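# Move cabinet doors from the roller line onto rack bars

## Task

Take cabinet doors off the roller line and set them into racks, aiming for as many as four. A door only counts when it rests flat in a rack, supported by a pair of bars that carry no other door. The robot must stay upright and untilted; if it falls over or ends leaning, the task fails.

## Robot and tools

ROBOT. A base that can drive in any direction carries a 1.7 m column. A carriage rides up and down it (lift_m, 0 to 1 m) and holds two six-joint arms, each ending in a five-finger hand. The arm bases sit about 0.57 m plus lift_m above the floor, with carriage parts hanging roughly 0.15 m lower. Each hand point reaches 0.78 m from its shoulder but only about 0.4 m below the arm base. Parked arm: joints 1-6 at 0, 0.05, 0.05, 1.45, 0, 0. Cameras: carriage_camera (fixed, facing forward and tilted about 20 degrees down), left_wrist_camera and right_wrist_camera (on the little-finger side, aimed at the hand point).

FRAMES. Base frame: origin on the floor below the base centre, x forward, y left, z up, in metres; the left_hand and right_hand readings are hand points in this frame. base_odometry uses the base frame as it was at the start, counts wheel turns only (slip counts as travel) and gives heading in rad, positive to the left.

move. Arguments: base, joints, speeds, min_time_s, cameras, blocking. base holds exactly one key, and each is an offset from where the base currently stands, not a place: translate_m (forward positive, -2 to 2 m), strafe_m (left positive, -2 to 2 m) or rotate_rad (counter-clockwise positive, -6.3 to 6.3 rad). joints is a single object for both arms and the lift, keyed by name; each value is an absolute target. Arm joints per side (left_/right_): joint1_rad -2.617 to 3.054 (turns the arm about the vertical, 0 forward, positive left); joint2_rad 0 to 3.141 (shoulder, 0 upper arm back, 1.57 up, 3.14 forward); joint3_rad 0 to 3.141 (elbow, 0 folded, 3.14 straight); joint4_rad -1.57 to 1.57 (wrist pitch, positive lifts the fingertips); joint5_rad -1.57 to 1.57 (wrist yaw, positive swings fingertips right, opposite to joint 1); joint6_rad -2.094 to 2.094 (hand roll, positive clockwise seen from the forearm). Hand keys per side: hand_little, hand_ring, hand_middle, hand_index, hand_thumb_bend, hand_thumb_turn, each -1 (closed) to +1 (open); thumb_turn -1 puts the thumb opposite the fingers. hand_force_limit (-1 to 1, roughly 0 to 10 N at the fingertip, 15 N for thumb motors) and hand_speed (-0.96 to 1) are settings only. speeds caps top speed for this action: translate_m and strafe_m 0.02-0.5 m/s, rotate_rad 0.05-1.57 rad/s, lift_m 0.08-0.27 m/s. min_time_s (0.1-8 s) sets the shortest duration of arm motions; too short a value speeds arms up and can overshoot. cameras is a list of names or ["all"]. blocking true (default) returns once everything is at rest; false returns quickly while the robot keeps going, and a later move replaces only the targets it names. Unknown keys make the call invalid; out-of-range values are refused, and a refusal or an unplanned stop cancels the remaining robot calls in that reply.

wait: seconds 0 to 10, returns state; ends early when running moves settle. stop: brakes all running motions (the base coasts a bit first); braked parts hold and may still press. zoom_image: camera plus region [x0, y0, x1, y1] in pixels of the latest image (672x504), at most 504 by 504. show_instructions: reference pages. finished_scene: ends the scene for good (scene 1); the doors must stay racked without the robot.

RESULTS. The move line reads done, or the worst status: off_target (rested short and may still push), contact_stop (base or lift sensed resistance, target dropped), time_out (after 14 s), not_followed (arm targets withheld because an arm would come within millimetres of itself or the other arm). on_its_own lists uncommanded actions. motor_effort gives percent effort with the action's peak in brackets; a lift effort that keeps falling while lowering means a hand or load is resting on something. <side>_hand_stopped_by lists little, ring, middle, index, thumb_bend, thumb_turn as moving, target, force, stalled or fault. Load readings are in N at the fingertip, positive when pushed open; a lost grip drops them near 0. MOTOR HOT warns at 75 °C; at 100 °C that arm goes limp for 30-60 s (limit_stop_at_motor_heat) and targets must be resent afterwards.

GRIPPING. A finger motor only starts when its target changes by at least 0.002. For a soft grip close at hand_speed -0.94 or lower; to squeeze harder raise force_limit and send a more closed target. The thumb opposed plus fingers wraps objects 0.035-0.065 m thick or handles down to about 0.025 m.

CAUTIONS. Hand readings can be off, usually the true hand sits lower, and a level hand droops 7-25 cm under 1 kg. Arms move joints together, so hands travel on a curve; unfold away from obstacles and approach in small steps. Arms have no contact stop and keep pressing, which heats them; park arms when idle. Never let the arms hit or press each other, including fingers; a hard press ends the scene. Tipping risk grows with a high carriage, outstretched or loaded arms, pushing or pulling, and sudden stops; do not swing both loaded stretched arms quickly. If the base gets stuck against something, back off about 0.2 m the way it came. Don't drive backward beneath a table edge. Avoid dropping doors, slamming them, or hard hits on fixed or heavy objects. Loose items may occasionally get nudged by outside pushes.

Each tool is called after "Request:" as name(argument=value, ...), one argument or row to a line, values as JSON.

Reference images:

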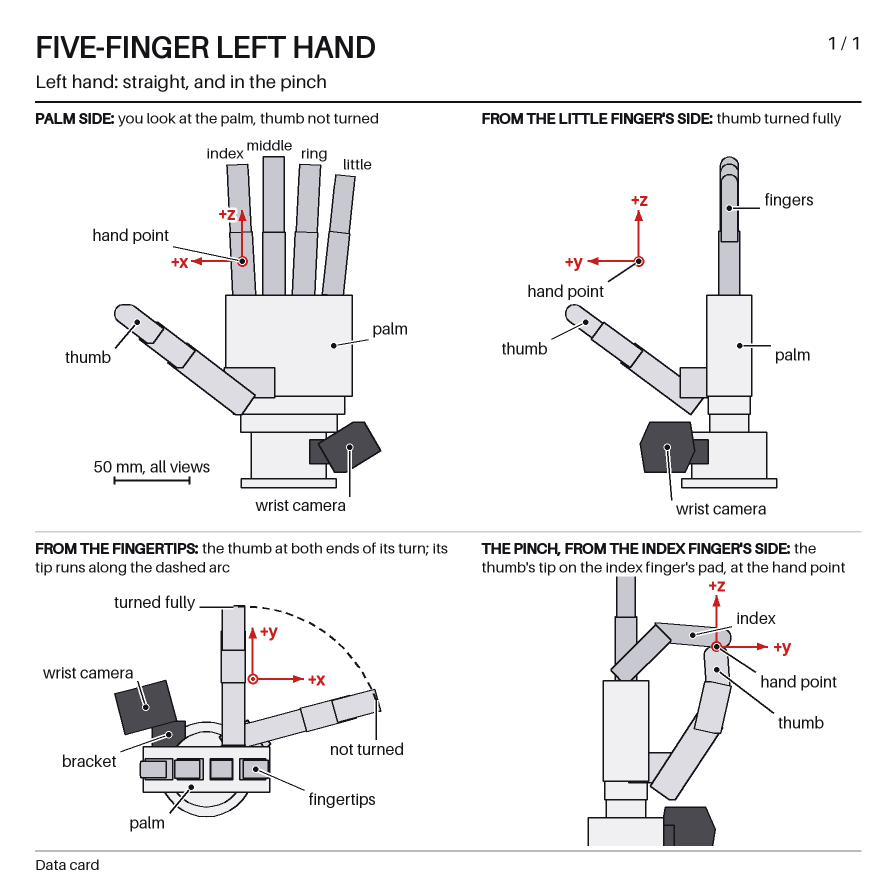

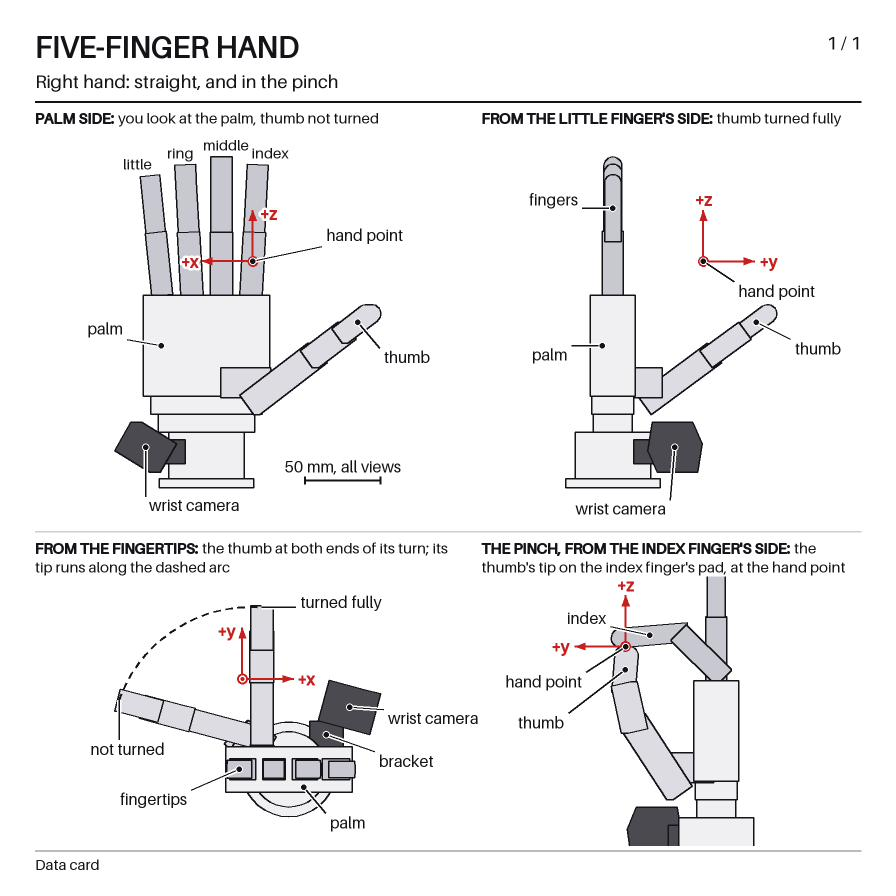

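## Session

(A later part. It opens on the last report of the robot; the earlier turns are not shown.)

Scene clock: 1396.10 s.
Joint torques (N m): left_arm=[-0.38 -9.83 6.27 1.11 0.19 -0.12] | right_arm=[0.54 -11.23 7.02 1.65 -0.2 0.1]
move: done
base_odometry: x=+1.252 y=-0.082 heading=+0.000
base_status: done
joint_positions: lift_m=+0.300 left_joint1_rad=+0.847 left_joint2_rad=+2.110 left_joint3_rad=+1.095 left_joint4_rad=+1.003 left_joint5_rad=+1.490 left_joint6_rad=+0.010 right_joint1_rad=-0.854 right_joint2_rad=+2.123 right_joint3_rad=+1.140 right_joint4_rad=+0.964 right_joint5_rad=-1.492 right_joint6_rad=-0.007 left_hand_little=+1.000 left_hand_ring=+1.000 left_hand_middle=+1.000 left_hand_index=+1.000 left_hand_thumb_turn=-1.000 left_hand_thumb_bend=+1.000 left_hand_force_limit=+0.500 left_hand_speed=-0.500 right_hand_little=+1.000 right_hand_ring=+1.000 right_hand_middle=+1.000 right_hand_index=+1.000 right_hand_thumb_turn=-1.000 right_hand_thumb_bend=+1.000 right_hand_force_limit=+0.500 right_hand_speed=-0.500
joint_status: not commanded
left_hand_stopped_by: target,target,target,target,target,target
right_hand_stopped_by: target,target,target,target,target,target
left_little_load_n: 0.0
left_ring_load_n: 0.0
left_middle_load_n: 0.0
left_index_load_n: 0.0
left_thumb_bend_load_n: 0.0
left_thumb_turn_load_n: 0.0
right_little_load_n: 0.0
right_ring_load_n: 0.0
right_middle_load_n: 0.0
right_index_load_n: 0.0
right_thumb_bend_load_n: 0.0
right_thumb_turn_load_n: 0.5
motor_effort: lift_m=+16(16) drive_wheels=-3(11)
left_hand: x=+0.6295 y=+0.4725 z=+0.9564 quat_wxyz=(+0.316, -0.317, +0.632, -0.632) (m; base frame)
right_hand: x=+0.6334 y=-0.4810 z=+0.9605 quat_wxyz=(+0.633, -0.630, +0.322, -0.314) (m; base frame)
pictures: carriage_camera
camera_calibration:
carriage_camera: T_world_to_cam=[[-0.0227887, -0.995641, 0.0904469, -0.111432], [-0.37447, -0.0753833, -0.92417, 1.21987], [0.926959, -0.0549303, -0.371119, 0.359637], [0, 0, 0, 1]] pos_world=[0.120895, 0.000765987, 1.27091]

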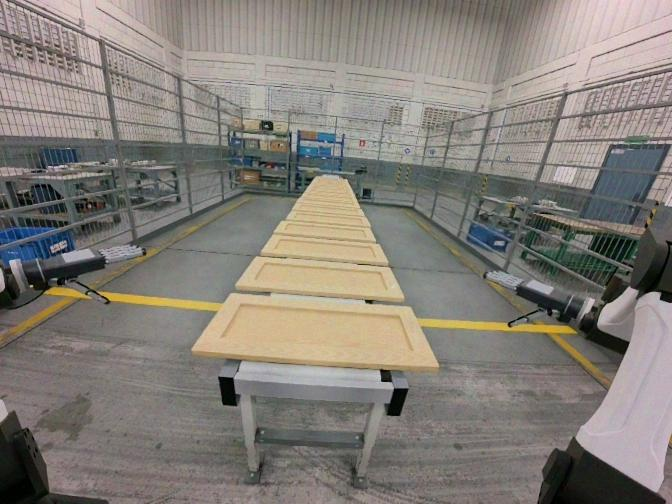

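Request:
move(
  base={"translate_m": 0.112},
  speeds={"translate_m": 0.15},
)

Request:
move(
  joints={"lift_m": 0.061},
  cameras=["all"],
)

Request:
move(
  joints={"left_joint1_rad": 0.43, "left_joint5_rad": 1.43, "right_joint1_rad": -0.44, "right_joint5_rad": -1.43, "left_hand_thumb_bend": 0.6, "right_hand_thumb_bend": 0.6},
  min_time_s=3,
)

Request:
move(
  joints={"lift_m": 0.042, "left_hand_thumb_bend": 0.15, "right_hand_thumb_bend": 0.15},
  speeds={"lift_m": 0.08},
  cameras=["all"],
)

Scene clock: 1417.47 s.
Joint torques (N m): left_arm=[-0.28 -9.85 6.28 1.11 0.18 -0.12] | right_arm=[0.57 -11.22 7.05 1.64 -0.2 0.09]
move: done
base_odometry: x=+1.364 y=-0.082 heading=+0.000
base_status: done
joint_positions: lift_m=+0.300 left_joint1_rad=+0.848 left_joint2_rad=+2.110 left_joint3_rad=+1.095 left_joint4_rad=+1.003 left_joint5_rad=+1.490 left_joint6_rad=+0.010 right_joint1_rad=-0.854 right_joint2_rad=+2.123 right_joint3_rad=+1.140 right_joint4_rad=+0.964 right_joint5_rad=-1.492 right_joint6_rad=-0.007 left_hand_little=+1.000 left_hand_ring=+1.000 left_hand_middle=+1.000 left_hand_index=+1.000 left_hand_thumb_turn=-1.000 left_hand_thumb_bend=+1.000 left_hand_force_limit=+0.500 left_hand_speed=-0.500 right_hand_little=+1.000 right_hand_ring=+1.000 right_hand_middle=+1.000 right_hand_index=+1.000 right_hand_thumb_turn=-1.000 right_hand_thumb_bend=+1.000 right_hand_force_limit=+0.500 right_hand_speed=-0.500
joint_status: not commanded
left_hand_stopped_by: target,target,target,target,target,target
right_hand_stopped_by: target,target,target,target,target,target
left_little_load_n: 0.0
left_ring_load_n: 0.0
left_middle_load_n: 0.0
left_index_load_n: 0.0
left_thumb_bend_load_n: 0.0
left_thumb_turn_load_n: 0.0
right_little_load_n: -0.5
right_ring_load_n: -0.5
right_middle_load_n: 0.0
right_index_load_n: 0.0
right_thumb_bend_load_n: 0.0
right_thumb_turn_load_n: 0.0
motor_effort: lift_m=+16(16) drive_wheels=-4(10)
left_hand: x=+0.6294 y=+0.4728 z=+0.9564 quat_wxyz=(+0.316, -0.317, +0.632, -0.632) (m; base frame)
right_hand: x=+0.6334 y=-0.4809 z=+0.9605 quat_wxyz=(+0.633, -0.630, +0.322, -0.314) (m; base frame)
pictures: none

Scene clock: 1418.97 s.
Joint torques (N m): left_arm=[-0.4 -9.72 6.27 1.13 0.18 -0.12] | right_arm=[0.68 -11.3 7.02 1.63 -0.2 0.09]
move: done
base_odometry: x=+1.364 y=-0.082 heading=+0.000
base_status: not commanded
joint_positions: lift_m=+0.061 left_joint1_rad=+0.848 left_joint2_rad=+2.110 left_joint3_rad=+1.095 left_joint4_rad=+1.002 left_joint5_rad=+1.490 left_joint6_rad=+0.010 right_joint1_rad=-0.854 right_joint2_rad=+2.121 right_joint3_rad=+1.140 right_joint4_rad=+0.964 right_joint5_rad=-1.492 right_joint6_rad=-0.007 left_hand_little=+1.000 left_hand_ring=+1.000 left_hand_middle=+1.000 left_hand_index=+1.000 left_hand_thumb_turn=-1.000 left_hand_thumb_bend=+1.000 left_hand_force_limit=+0.500 left_hand_speed=-0.500 right_hand_little=+1.000 right_hand_ring=+1.000 right_hand_middle=+1.000 right_hand_index=+1.000 right_hand_thumb_turn=-1.000 right_hand_thumb_bend=+1.000 right_hand_force_limit=+0.500 right_hand_speed=-0.500
joint_status: all done
left_hand_stopped_by: target,target,target,target,target,target
right_hand_stopped_by: target,target,target,target,target,target
left_little_load_n: -0.5
left_ring_load_n: 0.0
left_middle_load_n: 0.0
left_index_load_n: 0.0
left_thumb_bend_load_n: 0.0
left_thumb_turn_load_n: 0.0
right_little_load_n: 0.0
right_ring_load_n: 0.0
right_middle_load_n: 0.0
right_index_load_n: 0.0
right_thumb_bend_load_n: 0.0
right_thumb_turn_load_n: 0.0
motor_effort: lift_m=+16(19) drive_wheels=-3(4)
left_hand: x=+0.6293 y=+0.4727 z=+0.7173 quat_wxyz=(+0.316, -0.318, +0.632, -0.632) (m; base frame)
right_hand: x=+0.6334 y=-0.4809 z=+0.7220 quat_wxyz=(+0.633, -0.630, +0.321, -0.315) (m; base frame)
pictures: carriage_camera, left_wrist_camera, right_wrist_camera
camera_calibration:
carriage_camera: T_world_to_cam=[[-0.0227887, -0.995641, 0.0904469, -0.0898154], [-0.37447, -0.0753833, -0.92417, 0.998989], [0.926959, -0.0549303, -0.371119, 0.270939], [0, 0, 0, 1]] pos_world=[0.120895, 0.000765987, 1.03191]
left_wrist_camera: T_world_to_cam=[[-0.164726, -0.195354, 0.9668, -0.500873], [-0.898896, -0.373754, -0.228677, 0.909789], [0.406018, -0.906722, -0.114036, 0.370708], [0, 0, 0, 1]] pos_world=[0.584785, 0.578319, 0.734566]
right_wrist_camera: T_world_to_cam=[[0.165726, -0.160325, -0.973052, 0.526991], [-0.918271, 0.334706, -0.211544, 0.893455], [0.359602, 0.928584, -0.0917524, 0.394938], [0, 0, 0, 1]] pos_world=[0.591077, -0.581288, 0.738032]

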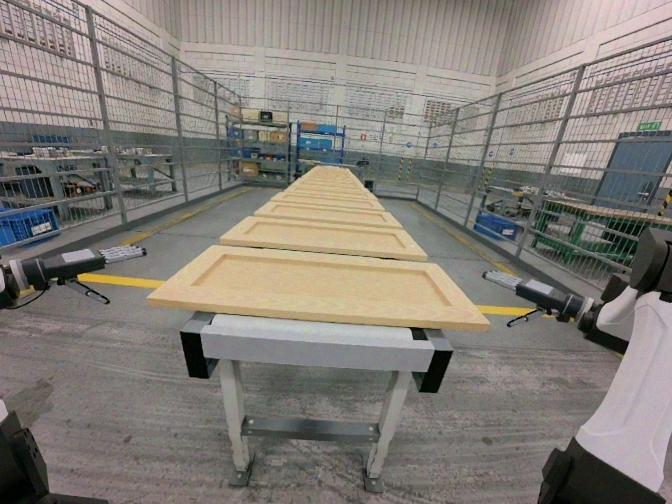

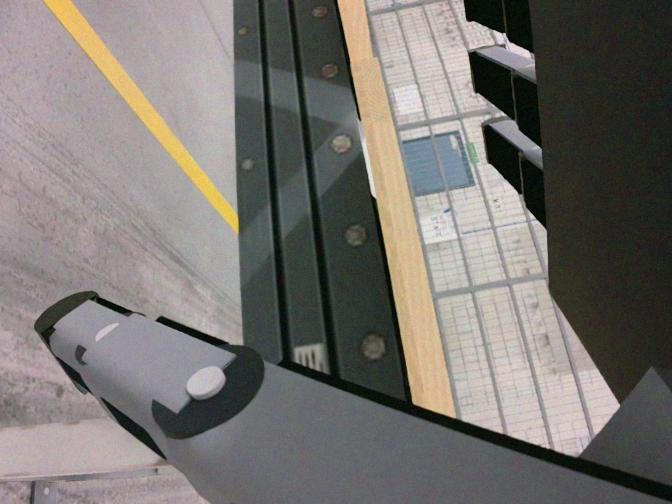

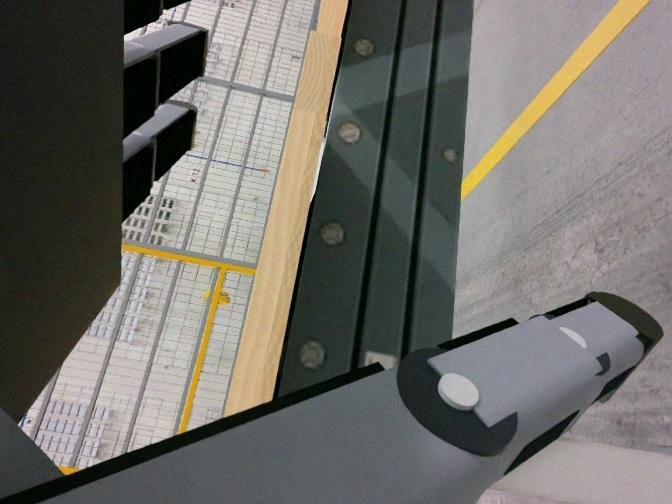

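Scene clock: 1422.27 s.
Joint torques (N m): left_arm=[-1.26 -9.87 6.31 1.16 -0.08 -0.12] | right_arm=[2.09 -11.19 7.02 1.71 0.04 0.09]
move: off_target
base_odometry: x=+1.364 y=-0.082 heading=+0.000
base_status: not commanded
joint_positions: lift_m=+0.061 left_joint1_rad=+0.439 left_joint2_rad=+2.110 left_joint3_rad=+1.095 left_joint4_rad=+1.002 left_joint5_rad=+1.446 left_joint6_rad=+0.010 right_joint1_rad=-0.462 right_joint2_rad=+2.121 right_joint3_rad=+1.140 right_joint4_rad=+0.964 right_joint5_rad=-1.441 right_joint6_rad=-0.007 left_hand_little=+1.000 left_hand_ring=+1.000 left_hand_middle=+1.000 left_hand_index=+1.000 left_hand_thumb_turn=-1.000 left_hand_thumb_bend=+0.600 left_hand_force_limit=+0.500 left_hand_speed=-0.500 right_hand_little=+1.000 right_hand_ring=+1.000 right_hand_middle=+1.000 right_hand_index=+1.000 right_hand_thumb_turn=-1.000 right_hand_thumb_bend=+0.600 right_hand_force_limit=+0.500 right_hand_speed=-0.500
joint_status: right_joint1_rad off_target (ended at -0.462, target -0.440); the others done
left_hand_stopped_by: target,target,target,target,target,target
right_hand_stopped_by: target,target,target,target,target,target
left_little_load_n: 0.0
left_ring_load_n: 0.0
left_middle_load_n: 0.0
left_index_load_n: 0.0
left_thumb_bend_load_n: 0.0
left_thumb_turn_load_n: 0.5
right_little_load_n: 0.0
right_ring_load_n: -0.5
right_middle_load_n: 0.0
right_index_load_n: 0.0
right_thumb_bend_load_n: 1.0
right_thumb_turn_load_n: -0.5
motor_effort: lift_m=+15(16) drive_wheels=+2(4)
left_hand: x=+0.6697 y=+0.2999 z=+0.7172 quat_wxyz=(+0.195, -0.198, +0.679, -0.679) (m; base frame)
right_hand: x=+0.6778 y=-0.3143 z=+0.7218 quat_wxyz=(+0.677, -0.676, +0.209, -0.203) (m; base frame)
pictures: none

Scene clock: 1423.37 s.
Joint torques (N m): left_arm=[-1.22 -9.33 6 0.95 -0.11 -0.06] | right_arm=[1.03 -10.97 6.79 1.49 0.04 0.09]
move: done
base_odometry: x=+1.364 y=-0.082 heading=+0.000
base_status: not commanded
joint_positions: lift_m=+0.042 left_joint1_rad=+0.439 left_joint2_rad=+2.104 left_joint3_rad=+1.098 left_joint4_rad=+1.021 left_joint5_rad=+1.446 left_joint6_rad=+0.003 right_joint1_rad=-0.449 right_joint2_rad=+2.119 right_joint3_rad=+1.143 right_joint4_rad=+0.982 right_joint5_rad=-1.439 right_joint6_rad=-0.007 left_hand_little=+1.000 left_hand_ring=+1.000 left_hand_middle=+1.000 left_hand_index=+1.000 left_hand_thumb_turn=-1.000 left_hand_thumb_bend=+0.150 left_hand_force_limit=+0.500 left_hand_speed=-0.500 right_hand_little=+1.000 right_hand_ring=+1.000 right_hand_middle=+1.000 right_hand_index=+1.000 right_hand_thumb_turn=-1.000 right_hand_thumb_bend=+0.150 right_hand_force_limit=+0.500 right_hand_speed=-0.500
joint_status: all done
left_hand_stopped_by: target,target,target,target,target,target
right_hand_stopped_by: target,target,target,target,target,target
left_little_load_n: 0.0
left_ring_load_n: 0.0
left_middle_load_n: 0.0
left_index_load_n: 0.0
left_thumb_bend_load_n: 0.0
left_thumb_turn_load_n: 0.0
right_little_load_n: 0.0
right_ring_load_n: 0.0
right_middle_load_n: 0.0
right_index_load_n: 0.0
right_thumb_bend_load_n: 0.0
right_thumb_turn_load_n: 0.0
motor_effort: lift_m=+14(18) drive_wheels=+2(4)
left_hand: x=+0.6712 y=+0.3005 z=+0.7034 quat_wxyz=(+0.203, -0.190, +0.680, -0.678) (m; base frame)
right_hand: x=+0.6799 y=-0.3093 z=+0.7059 quat_wxyz=(+0.676, -0.679, +0.198, -0.207) (m; base frame)
pictures: carriage_camera, left_wrist_camera, right_wrist_camera
camera_calibration:
carriage_camera: T_world_to_cam=[[-0.0227887, -0.995641, 0.0904469, -0.088115], [-0.37447, -0.0753833, -0.92417, 0.981615], [0.926959, -0.0549303, -0.371119, 0.263962], [0, 0, 0, 1]] pos_world=[0.120895, 0.000765987, 1.01311]
left_wrist_camera: T_world_to_cam=[[-0.243101, -0.132366, 0.960927, -0.476244], [-0.968292, -0.025674, -0.2485, 0.835899], [0.0575638, -0.990868, -0.121928, 0.460664], [0, 0, 0, 1]] pos_world=[0.667101, 0.41488, 0.721524]
right_wrist_camera: T_world_to_cam=[[0.230866, -0.103827, -0.96743, 0.500447], [-0.972802, -0.00531219, -0.231577, 0.821331], [0.0189048, 0.994581, -0.102229, 0.476863], [0, 0, 0, 1]] pos_world=[0.674442, -0.417957, 0.723099]

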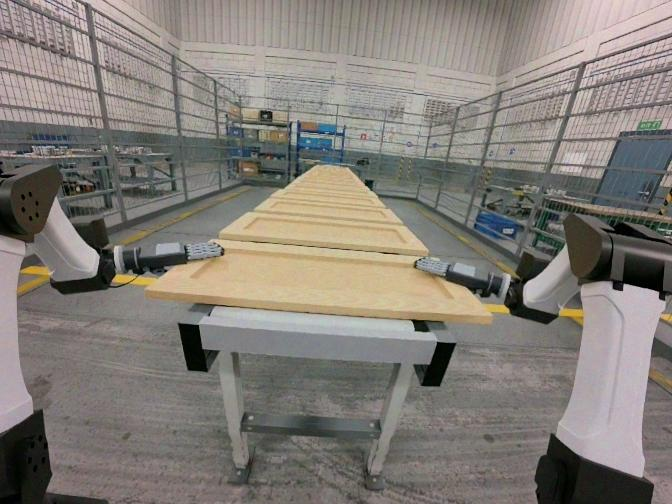

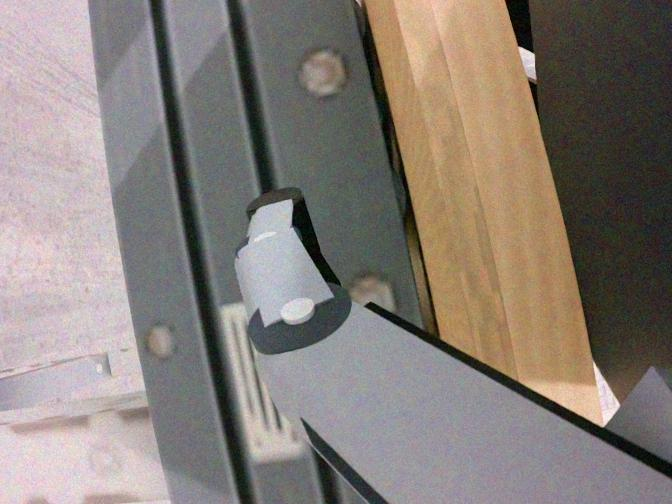

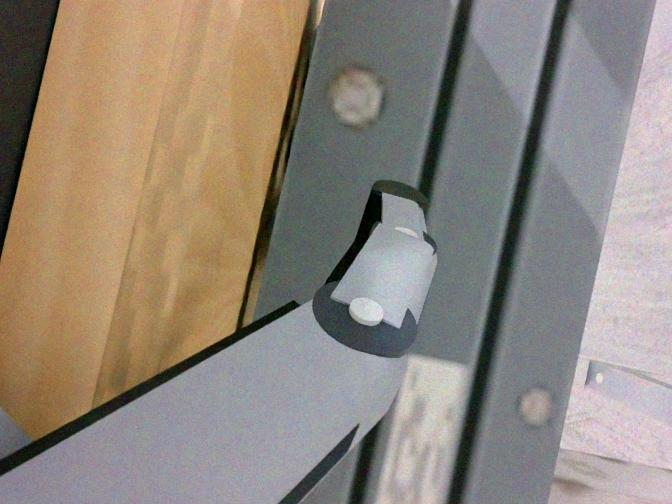

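Request:
move(
  joints={"left_hand_speed": -0.9, "right_hand_speed": -0.9, "left_hand_force_limit": 0.5, "right_hand_force_limit": 0.5, "left_hand_thumb_bend": -1, "right_hand_thumb_bend": -1},
)

Request:
move(
  joints={"lift_m": 0.14},
  speeds={"lift_m": 0.08},
  cameras=["all"],
)

Scene clock: 1436.67 s.
Joint torques (N m): left_arm=[-1.25 -9.32 6 0.95 -0.11 -0.06] | right_arm=[1.01 -10.97 6.74 1.48 0.04 0.19]
move: off_target
base_odometry: x=+1.364 y=-0.082 heading=+0.000
base_status: not commanded
joint_positions: lift_m=+0.042 left_joint1_rad=+0.439 left_joint2_rad=+2.104 left_joint3_rad=+1.098 left_joint4_rad=+1.021 left_joint5_rad=+1.446 left_joint6_rad=+0.003 right_joint1_rad=-0.449 right_joint2_rad=+2.119 right_joint3_rad=+1.143 right_joint4_rad=+0.983 right_joint5_rad=-1.439 right_joint6_rad=-0.017 left_hand_little=+1.000 left_hand_ring=+1.000 left_hand_middle=+1.000 left_hand_index=+1.000 left_hand_thumb_turn=-1.000 left_hand_thumb_bend=-0.382 left_hand_force_limit=+0.500 left_hand_speed=-0.900 right_hand_little=+1.000 right_hand_ring=+1.000 right_hand_middle=+1.000 right_hand_index=+1.000 right_hand_thumb_turn=-1.000 right_hand_thumb_bend=-0.367 right_hand_force_limit=+0.500 right_hand_speed=-0.900
joint_status: left_hand_thumb_bend off_target (ended at -0.382, target -1.000); right_hand_thumb_bend off_target (ended at -0.367, target -1.000); the others done
left_hand_stopped_by: target,target,target,target,force,target
right_hand_stopped_by: target,target,target,target,force,target
left_little_load_n: 0.0
left_ring_load_n: 0.0
left_middle_load_n: 0.0
left_index_load_n: 0.0
left_thumb_bend_load_n: 11.5
left_thumb_turn_load_n: 1.0
right_little_load_n: 0.0
right_ring_load_n: 0.0
right_middle_load_n: 0.0
right_index_load_n: 0.0
right_thumb_bend_load_n: 10.0
right_thumb_turn_load_n: 2.0
motor_effort: lift_m=+14(14) drive_wheels=+1(4)
left_hand: x=+0.6712 y=+0.3005 z=+0.7034 quat_wxyz=(+0.203, -0.190, +0.680, -0.678) (m; base frame)
right_hand: x=+0.6804 y=-0.3096 z=+0.7056 quat_wxyz=(+0.675, -0.680, +0.194, -0.210) (m; base frame)
pictures: none

Scene clock: 1438.27 s.
Joint torques (N m): left_arm=[-1.25 -9.36 6.09 1.51 0.04 -0.11] | right_arm=[0.96 -11.79 7.05 2.02 0 0.26]
move: done
base_odometry: x=+1.364 y=-0.082 heading=-0.001
base_status: not commanded
joint_positions: lift_m=+0.140 left_joint1_rad=+0.439 left_joint2_rad=+2.104 left_joint3_rad=+1.096 left_joint4_rad=+0.971 left_joint5_rad=+1.435 left_joint6_rad=+0.009 right_joint1_rad=-0.449 right_joint2_rad=+2.128 right_joint3_rad=+1.142 right_joint4_rad=+0.940 right_joint5_rad=-1.436 right_joint6_rad=-0.024 left_hand_little=+1.000 left_hand_ring=+1.000 left_hand_middle=+1.000 left_hand_index=+1.000 left_hand_thumb_turn=-1.000 left_hand_thumb_bend=-0.381 left_hand_force_limit=+0.500 left_hand_speed=-0.900 right_hand_little=+1.000 right_hand_ring=+1.000 right_hand_middle=+1.000 right_hand_index=+1.000 right_hand_thumb_turn=-1.000 right_hand_thumb_bend=-0.366 right_hand_force_limit=+0.500 right_hand_speed=-0.900
joint_status: all done
left_hand_stopped_by: target,target,target,target,force,target
right_hand_stopped_by: target,target,target,target,force,target
left_little_load_n: 0.0
left_ring_load_n: 0.0
left_middle_load_n: 0.0
left_index_load_n: 0.0
left_thumb_bend_load_n: 14.5
left_thumb_turn_load_n: 1.5
right_little_load_n: 0.0
right_ring_load_n: 0.0
right_middle_load_n: 0.0
right_index_load_n: -0.5
right_thumb_bend_load_n: 16.5
right_thumb_turn_load_n: 1.0
motor_effort: lift_m=+19(26) drive_wheels=+4(4)
left_hand: x=+0.6702 y=+0.3001 z=+0.7961 quat_wxyz=(+0.190, -0.210, +0.677, -0.679) (m; base frame)
right_hand: x=+0.6787 y=-0.3089 z=+0.7960 quat_wxyz=(+0.677, -0.677, +0.211, -0.196) (m; base frame)
pictures: carriage_camera, left_wrist_camera, right_wrist_camera
camera_calibration:
carriage_camera: T_world_to_cam=[[-0.0227887, -0.995641, 0.0904469, -0.0969065], [-0.37447, -0.0753833, -0.92417, 1.07144], [0.926959, -0.0549303, -0.371119, 0.300035], [0, 0, 0, 1]] pos_world=[0.120895, 0.000765987, 1.11031]
left_wrist_camera: T_world_to_cam=[[-0.200602, -0.116439, 0.972729, -0.608342], [-0.97763, -0.0402929, -0.206436, 0.8351], [0.0632312, -0.99238, -0.105751, 0.455362], [0, 0, 0, 1]] pos_world=[0.665591, 0.414706, 0.812302]
right_wrist_camera: T_world_to_cam=[[0.199011, -0.0918138, -0.975687, 0.619831], [-0.979811, 0.000789309, -0.199926, 0.82247], [0.0191261, 0.995776, -0.0898031, 0.47595], [0, 0, 0, 1]] pos_world=[0.673409, -0.41768, 0.811936]

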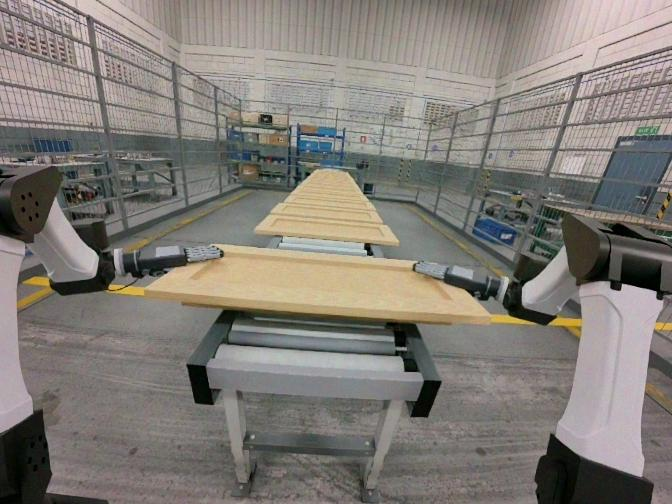

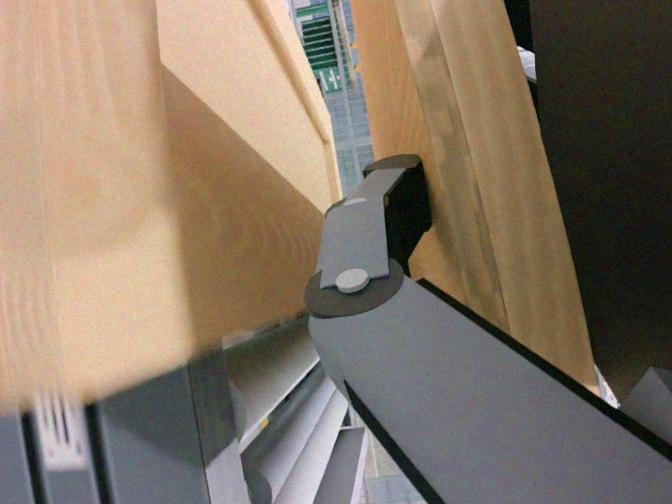

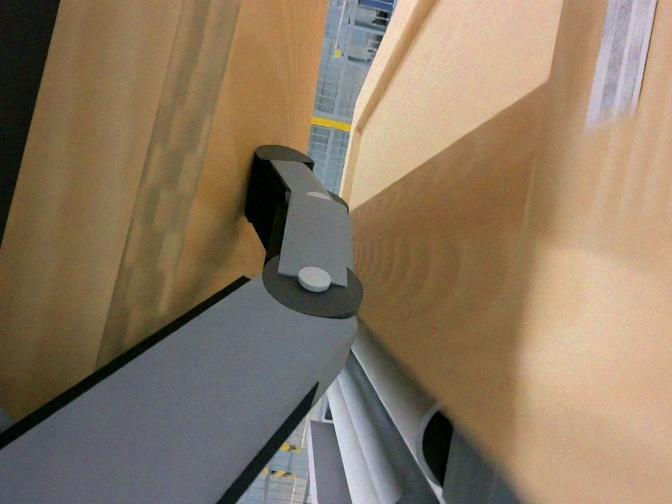

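Request:
move(
  base={"translate_m": -1.279},
  joints={"lift_m": 0.45},
  speeds={"translate_m": 0.35, "lift_m": 0.1},
)

Request:
move(
  base={"rotate_rad": 1.531},
  joints={"lift_m": 0.7},
  speeds={"rotate_rad": 0.5, "lift_m": 0.1},
)

Request:
move(
  base={"translate_m": 0.6},
  joints={"lift_m": 0.907},
  speeds={"translate_m": 0.2, "lift_m": 0.1},
  cameras=["all"],
)

Request:
zoom_image(
  camera="left_wrist_camera",
  region=[100, 0, 500, 300],
)

Request:
zoom_image(
  camera="right_wrist_camera",
  region=[172, 0, 572, 300],
)

Scene clock: 1460.37 s.
Joint torques (N m): left_arm=[-1.24 -10.02 6.3 1.53 0.17 -0.12] | right_arm=[0.85 -12.45 6.98 2.05 -0.14 0.3]
move: done
base_odometry: x=+0.085 y=-0.082 heading=-0.001
base_status: done
joint_positions: lift_m=+0.450 left_joint1_rad=+0.439 left_joint2_rad=+2.112 left_joint3_rad=+1.095 left_joint4_rad=+0.965 left_joint5_rad=+1.425 left_joint6_rad=+0.010 right_joint1_rad=-0.447 right_joint2_rad=+2.136 right_joint3_rad=+1.141 right_joint4_rad=+0.935 right_joint5_rad=-1.430 right_joint6_rad=-0.028 left_hand_little=+1.000 left_hand_ring=+1.000 left_hand_middle=+1.000 left_hand_index=+1.000 left_hand_thumb_turn=-1.000 left_hand_thumb_bend=-0.381 left_hand_force_limit=+0.500 left_hand_speed=-0.900 right_hand_little=+1.000 right_hand_ring=+1.000 right_hand_middle=+1.000 right_hand_index=+1.000 right_hand_thumb_turn=-1.000 right_hand_thumb_bend=-0.366 right_hand_force_limit=+0.500 right_hand_speed=-0.900
joint_status: all done
left_hand_stopped_by: target,target,target,target,force,target
right_hand_stopped_by: target,target,target,target,force,target
left_little_load_n: 0.0
left_ring_load_n: 0.0
left_middle_load_n: 0.0
left_index_load_n: 0.0
left_thumb_bend_load_n: 15.5
left_thumb_turn_load_n: 1.5
right_little_load_n: 0.0
right_ring_load_n: 0.0
right_middle_load_n: 0.0
right_index_load_n: 0.0
right_thumb_bend_load_n: 18.0
right_thumb_turn_load_n: 1.5
motor_effort: lift_m=+19(27) drive_wheels=-1(13)
left_hand: x=+0.6715 y=+0.3006 z=+1.1026 quat_wxyz=(+0.189, -0.219, +0.675, -0.679) (m; base frame)
right_hand: x=+0.6792 y=-0.3081 z=+1.1021 quat_wxyz=(+0.677, -0.676, +0.216, -0.193) (m; base frame)
pictures: none

Scene clock: 1464.37 s.
Joint torques (N m): left_arm=[-1.36 -10.21 6.48 1.63 0.26 -0.13] | right_arm=[0.68 -12.67 7.27 2.09 -0.21 0.32]
move: done
base_odometry: x=+0.085 y=-0.082 heading=+1.530
base_status: done
joint_positions: lift_m=+0.700 left_joint1_rad=+0.439 left_joint2_rad=+2.114 left_joint3_rad=+1.093 left_joint4_rad=+0.962 left_joint5_rad=+1.417 left_joint6_rad=+0.011 right_joint1_rad=-0.445 right_joint2_rad=+2.137 right_joint3_rad=+1.138 right_joint4_rad=+0.933 right_joint5_rad=-1.426 right_joint6_rad=-0.030 left_hand_little=+1.000 left_hand_ring=+1.000 left_hand_middle=+1.000 left_hand_index=+1.000 left_hand_thumb_turn=-1.000 left_hand_thumb_bend=-0.381 left_hand_force_limit=+0.500 left_hand_speed=-0.900 right_hand_little=+1.000 right_hand_ring=+1.000 right_hand_middle=+1.000 right_hand_index=+1.000 right_hand_thumb_turn=-1.000 right_hand_thumb_bend=-0.365 right_hand_force_limit=+0.500 right_hand_speed=-0.900
joint_status: all done
left_hand_stopped_by: target,target,target,target,force,target
right_hand_stopped_by: target,target,target,target,force,target
left_little_load_n: 0.0
left_ring_load_n: 0.0
left_middle_load_n: 0.0
left_index_load_n: 0.0
left_thumb_bend_load_n: 15.5
left_thumb_turn_load_n: 1.5
right_little_load_n: 0.0
right_ring_load_n: -0.5
right_middle_load_n: -0.5
right_index_load_n: -0.5
right_thumb_bend_load_n: 19.0
right_thumb_turn_load_n: 1.5
motor_effort: lift_m=+19(28) drive_wheels=+5(10)
left_hand: x=+0.6722 y=+0.3011 z=+1.3508 quat_wxyz=(+0.189, -0.224, +0.674, -0.678) (m; base frame)
right_hand: x=+0.6793 y=-0.3075 z=+1.3505 quat_wxyz=(+0.677, -0.676, +0.219, -0.192) (m; base frame)
pictures: none

Scene clock: 1468.47 s.
Joint torques (N m): left_arm=[-1.13 -10.22 6.74 1.64 0.26 -0.13] | right_arm=[0.64 -12.7 7.5 2.11 -0.19 0.33]
move: done
base_odometry: x=+0.109 y=+0.518 heading=+1.531
base_status: done
joint_positions: lift_m=+0.907 left_joint1_rad=+0.439 left_joint2_rad=+2.115 left_joint3_rad=+1.090 left_joint4_rad=+0.960 left_joint5_rad=+1.417 left_joint6_rad=+0.012 right_joint1_rad=-0.445 right_joint2_rad=+2.138 right_joint3_rad=+1.135 right_joint4_rad=+0.932 right_joint5_rad=-1.426 right_joint6_rad=-0.031 left_hand_little=+1.000 left_hand_ring=+1.000 left_hand_middle=+1.000 left_hand_index=+1.000 left_hand_thumb_turn=-1.000 left_hand_thumb_bend=-0.381 left_hand_force_limit=+0.500 left_hand_speed=-0.900 right_hand_little=+1.000 right_hand_ring=+1.000 right_hand_middle=+1.000 right_hand_index=+1.000 right_hand_thumb_turn=-1.000 right_hand_thumb_bend=-0.365 right_hand_force_limit=+0.500 right_hand_speed=-0.900
joint_status: all done
left_hand_stopped_by: target,target,target,target,force,target
right_hand_stopped_by: target,target,target,target,force,target
left_little_load_n: 0.0
left_ring_load_n: 0.0
left_middle_load_n: 0.0
left_index_load_n: 0.0
left_thumb_bend_load_n: 16.0
left_thumb_turn_load_n: 1.5
right_little_load_n: 0.0
right_ring_load_n: 0.0
right_middle_load_n: 0.0
right_index_load_n: 0.0
right_thumb_bend_load_n: 19.5
right_thumb_turn_load_n: 1.5
motor_effort: lift_m=+19(25) drive_wheels=-5(12)
left_hand: x=+0.6715 y=+0.3008 z=+1.5565 quat_wxyz=(+0.188, -0.225, +0.674, -0.678) (m; base frame)
right_hand: x=+0.6786 y=-0.3071 z=+1.5563 quat_wxyz=(+0.677, -0.676, +0.220, -0.191) (m; base frame)
pictures: carriage_camera, left_wrist_camera, right_wrist_camera
camera_calibration:
carriage_camera: T_world_to_cam=[[-0.0227887, -0.995641, 0.0904469, -0.166279], [-0.37447, -0.0753833, -0.92417, 1.78028], [0.926959, -0.0549303, -0.371119, 0.584684], [0, 0, 0, 1]] pos_world=[0.120895, 0.000765987, 1.87731]
left_wrist_camera: T_world_to_cam=[[-0.175301, -0.110492, 0.978295, -1.37513], [-0.981282, -0.0608551, -0.182709, 0.965082], [0.0797222, -0.992012, -0.0977558, 0.512761], [0, 0, 0, 1]] pos_world=[0.665078, 0.415455, 1.57173]
right_wrist_camera: T_world_to_cam=[[0.180623, -0.0860742, -0.979779, 1.38242], [-0.983269, 0.00811808, -0.181979, 0.95107], [0.0236176, 0.996256, -0.0831677, 0.529246], [0, 0, 0, 1]] pos_world=[0.672963, -0.415994, 1.57155]

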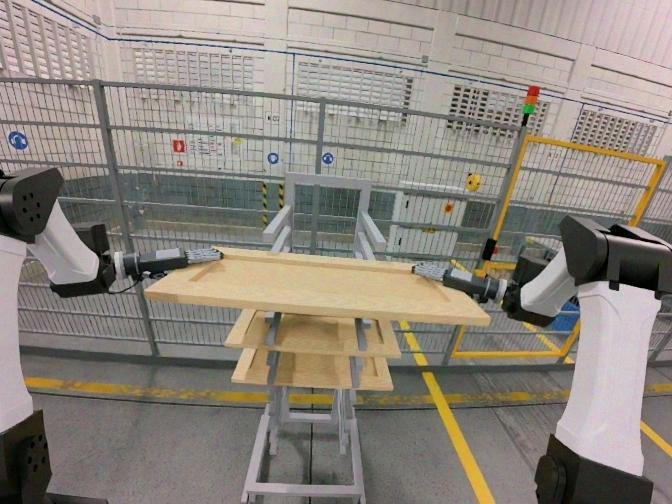

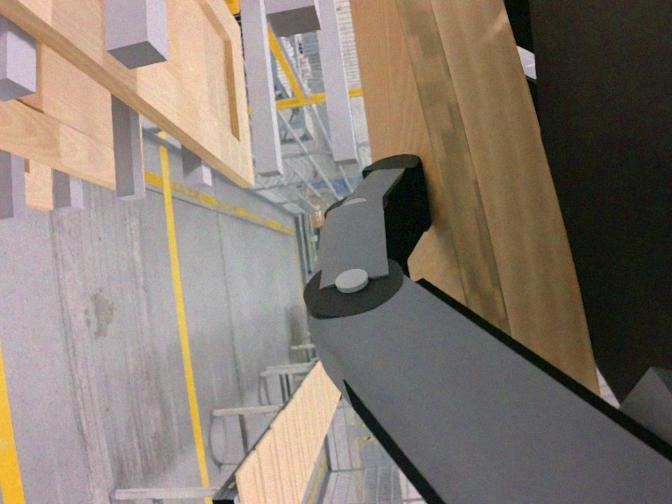

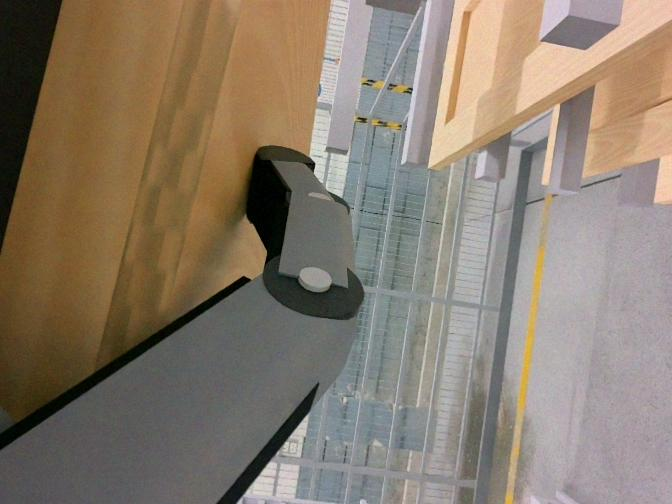

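Scaled by 1.260 from the camera's 672x504 image, which has a finer 960x720 frame.

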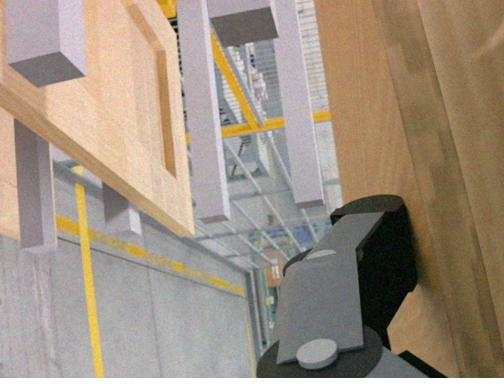

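Scaled by 1.260 from the camera's 672x504 image, which has a finer 960x720 frame.

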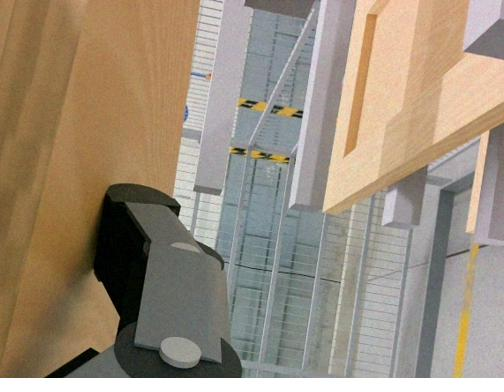

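Request:
move(
  base={"translate_m": 0.325},
  joints={"lift_m": 0.909},
  speeds={"translate_m": 0.1},
)

Request:
move(
  joints={"lift_m": 0.882},
  speeds={"lift_m": 0.08},
)

Request:
move(
  joints={"lift_m": 0.868},
  speeds={"lift_m": 0.08},
  cameras=["all"],
)

Scene clock: 1479.27 s.
Joint torques (N m): left_arm=[-1.2 -10.43 6.74 1.64 0.27 -0.13] | right_arm=[0.62 -12.67 7.53 2.11 -0.14 0.33]
move: done
base_odometry: x=+0.121 y=+0.843 heading=+1.532
base_status: done
joint_positions: lift_m=+0.908 left_joint1_rad=+0.439 left_joint2_rad=+2.115 left_joint3_rad=+1.090 left_joint4_rad=+0.960 left_joint5_rad=+1.417 left_joint6_rad=+0.012 right_joint1_rad=-0.445 right_joint2_rad=+2.138 right_joint3_rad=+1.135 right_joint4_rad=+0.932 right_joint5_rad=-1.426 right_joint6_rad=-0.031 left_hand_little=+1.000 left_hand_ring=+1.000 left_hand_middle=+1.000 left_hand_index=+1.000 left_hand_thumb_turn=-1.000 left_hand_thumb_bend=-0.381 left_hand_force_limit=+0.500 left_hand_speed=-0.900 right_hand_little=+1.000 right_hand_ring=+1.000 right_hand_middle=+1.000 right_hand_index=+1.000 right_hand_thumb_turn=-1.000 right_hand_thumb_bend=-0.365 right_hand_force_limit=+0.500 right_hand_speed=-0.900
joint_status: all done
left_hand_stopped_by: target,target,target,target,force,target
right_hand_stopped_by: target,target,target,target,force,target
left_little_load_n: 0.0
left_ring_load_n: 0.0
left_middle_load_n: 0.0
left_index_load_n: 0.0
left_thumb_bend_load_n: 16.0
left_thumb_turn_load_n: 1.5
right_little_load_n: 0.0
right_ring_load_n: 0.0
right_middle_load_n: 0.0
right_index_load_n: -0.5
right_thumb_bend_load_n: 19.5
right_thumb_turn_load_n: 1.5
motor_effort: lift_m=+20(21) drive_wheels=-4(12)
left_hand: x=+0.6715 y=+0.3008 z=+1.5584 quat_wxyz=(+0.188, -0.225, +0.674, -0.678) (m; base frame)
right_hand: x=+0.6786 y=-0.3071 z=+1.5582 quat_wxyz=(+0.677, -0.676, +0.220, -0.191) (m; base frame)
pictures: none

Scene clock: 1479.97 s.
Joint torques (N m): left_arm=[-1.14 -10.25 6.75 1.62 0.28 -0.15] | right_arm=[0.75 -12.67 7.49 1.91 -0.19 0.45]
move: done
base_odometry: x=+0.121 y=+0.843 heading=+1.532
base_status: not commanded
joint_positions: lift_m=+0.882 left_joint1_rad=+0.439 left_joint2_rad=+2.115 left_joint3_rad=+1.090 left_joint4_rad=+0.962 left_joint5_rad=+1.417 left_joint6_rad=+0.013 right_joint1_rad=-0.445 right_joint2_rad=+2.138 right_joint3_rad=+1.135 right_joint4_rad=+0.949 right_joint5_rad=-1.427 right_joint6_rad=-0.043 left_hand_little=+1.000 left_hand_ring=+1.000 left_hand_middle=+1.000 left_hand_index=+1.000 left_hand_thumb_turn=-1.000 left_hand_thumb_bend=-0.381 left_hand_force_limit=+0.500 left_hand_speed=-0.900 right_hand_little=+1.000 right_hand_ring=+1.000 right_hand_middle=+1.000 right_hand_index=+1.000 right_hand_thumb_turn=-1.000 right_hand_thumb_bend=-0.365 right_hand_force_limit=+0.500 right_hand_speed=-0.900
joint_status: all done
left_hand_stopped_by: target,target,target,target,force,target
right_hand_stopped_by: target,target,target,target,force,target
left_little_load_n: 0.0
left_ring_load_n: 0.0
left_middle_load_n: 0.0
left_index_load_n: 0.0
left_thumb_bend_load_n: 14.0
left_thumb_turn_load_n: 0.5
right_little_load_n: 0.0
right_ring_load_n: 0.0
right_middle_load_n: 0.0
right_index_load_n: 0.0
right_thumb_bend_load_n: 14.0
right_thumb_turn_load_n: 1.5
motor_effort: lift_m=+17(22) drive_wheels=+5(6)
left_hand: x=+0.6715 y=+0.3008 z=+1.5321 quat_wxyz=(+0.189, -0.224, +0.674, -0.678) (m; base frame)
right_hand: x=+0.6801 y=-0.3080 z=+1.5325 quat_wxyz=(+0.675, -0.678, +0.210, -0.201) (m; base frame)
pictures: none

Scene clock: 1480.53 s.
Joint torques (N m): left_arm=[-1.28 -9.92 6.45 1.14 0.11 -0.12] | right_arm=[0.7 -11.88 7.31 1.5 -0.06 0.35]
move: done
base_odometry: x=+0.121 y=+0.843 heading=+1.532
base_status: not commanded
joint_positions: lift_m=+0.868 left_joint1_rad=+0.439 left_joint2_rad=+2.111 left_joint3_rad=+1.093 left_joint4_rad=+1.006 left_joint5_rad=+1.427 left_joint6_rad=+0.010 right_joint1_rad=-0.445 right_joint2_rad=+2.129 right_joint3_rad=+1.138 right_joint4_rad=+0.982 right_joint5_rad=-1.433 right_joint6_rad=-0.033 left_hand_little=+1.000 left_hand_ring=+1.000 left_hand_middle=+1.000 left_hand_index=+1.000 left_hand_thumb_turn=-1.000 left_hand_thumb_bend=-0.381 left_hand_force_limit=+0.500 left_hand_speed=-0.900 right_hand_little=+1.000 right_hand_ring=+1.000 right_hand_middle=+1.000 right_hand_index=+1.000 right_hand_thumb_turn=-1.000 right_hand_thumb_bend=-0.366 right_hand_force_limit=+0.500 right_hand_speed=-0.900
joint_status: all done
left_hand_stopped_by: target,target,target,target,force,target
right_hand_stopped_by: target,target,target,target,force,target
left_little_load_n: 0.0
left_ring_load_n: 0.0
left_middle_load_n: 0.0
left_index_load_n: 0.0
left_thumb_bend_load_n: 10.5
left_thumb_turn_load_n: 1.5
right_little_load_n: 0.0
right_ring_load_n: -0.5
right_middle_load_n: 0.0
right_index_load_n: 0.0
right_thumb_bend_load_n: 8.5
right_thumb_turn_load_n: 0.5
motor_effort: lift_m=+15(18) drive_wheels=+5(6)
left_hand: x=+0.6729 y=+0.3015 z=+1.5239 quat_wxyz=(+0.202, -0.204, +0.678, -0.677) (m; base frame)
right_hand: x=+0.6811 y=-0.3084 z=+1.5255 quat_wxyz=(+0.674, -0.680, +0.196, -0.211) (m; base frame)
pictures: carriage_camera, left_wrist_camera, right_wrist_camera
camera_calibration:
carriage_camera: T_world_to_cam=[[-0.0227887, -0.995641, 0.0904469, -0.162815], [-0.37447, -0.0753833, -0.92417, 1.74489], [0.926959, -0.0549303, -0.371119, 0.57047], [0, 0, 0, 1]] pos_world=[0.120895, 0.000765987, 1.83901]
left_wrist_camera: T_world_to_cam=[[-0.222182, -0.129177, 0.96641, -1.28751], [-0.972178, -0.0460743, -0.229667, 1.02145], [0.0741944, -0.990551, -0.115347, 0.54019], [0, 0, 0, 1]] pos_world=[0.666892, 0.415831, 1.54117]
right_wrist_camera: T_world_to_cam=[[0.237188, -0.111376, -0.965058, 1.28296], [-0.9712, -0.00403129, -0.238232, 1.02182], [0.022643, 0.99377, -0.109125, 0.567391], [0, 0, 0, 1]] pos_world=[0.675241, -0.416845, 1.54348]

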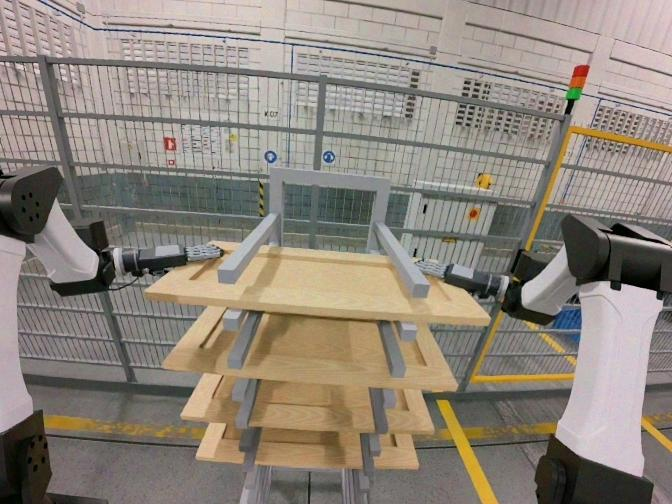

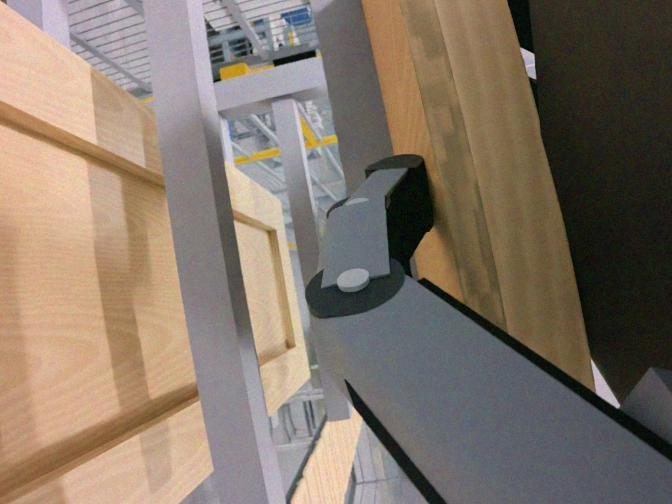

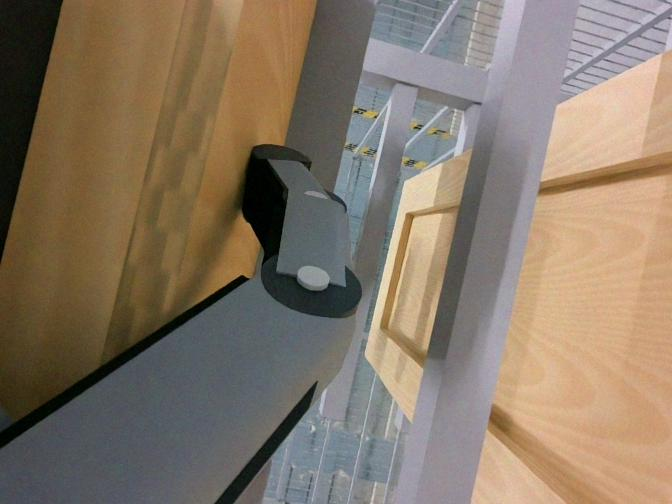

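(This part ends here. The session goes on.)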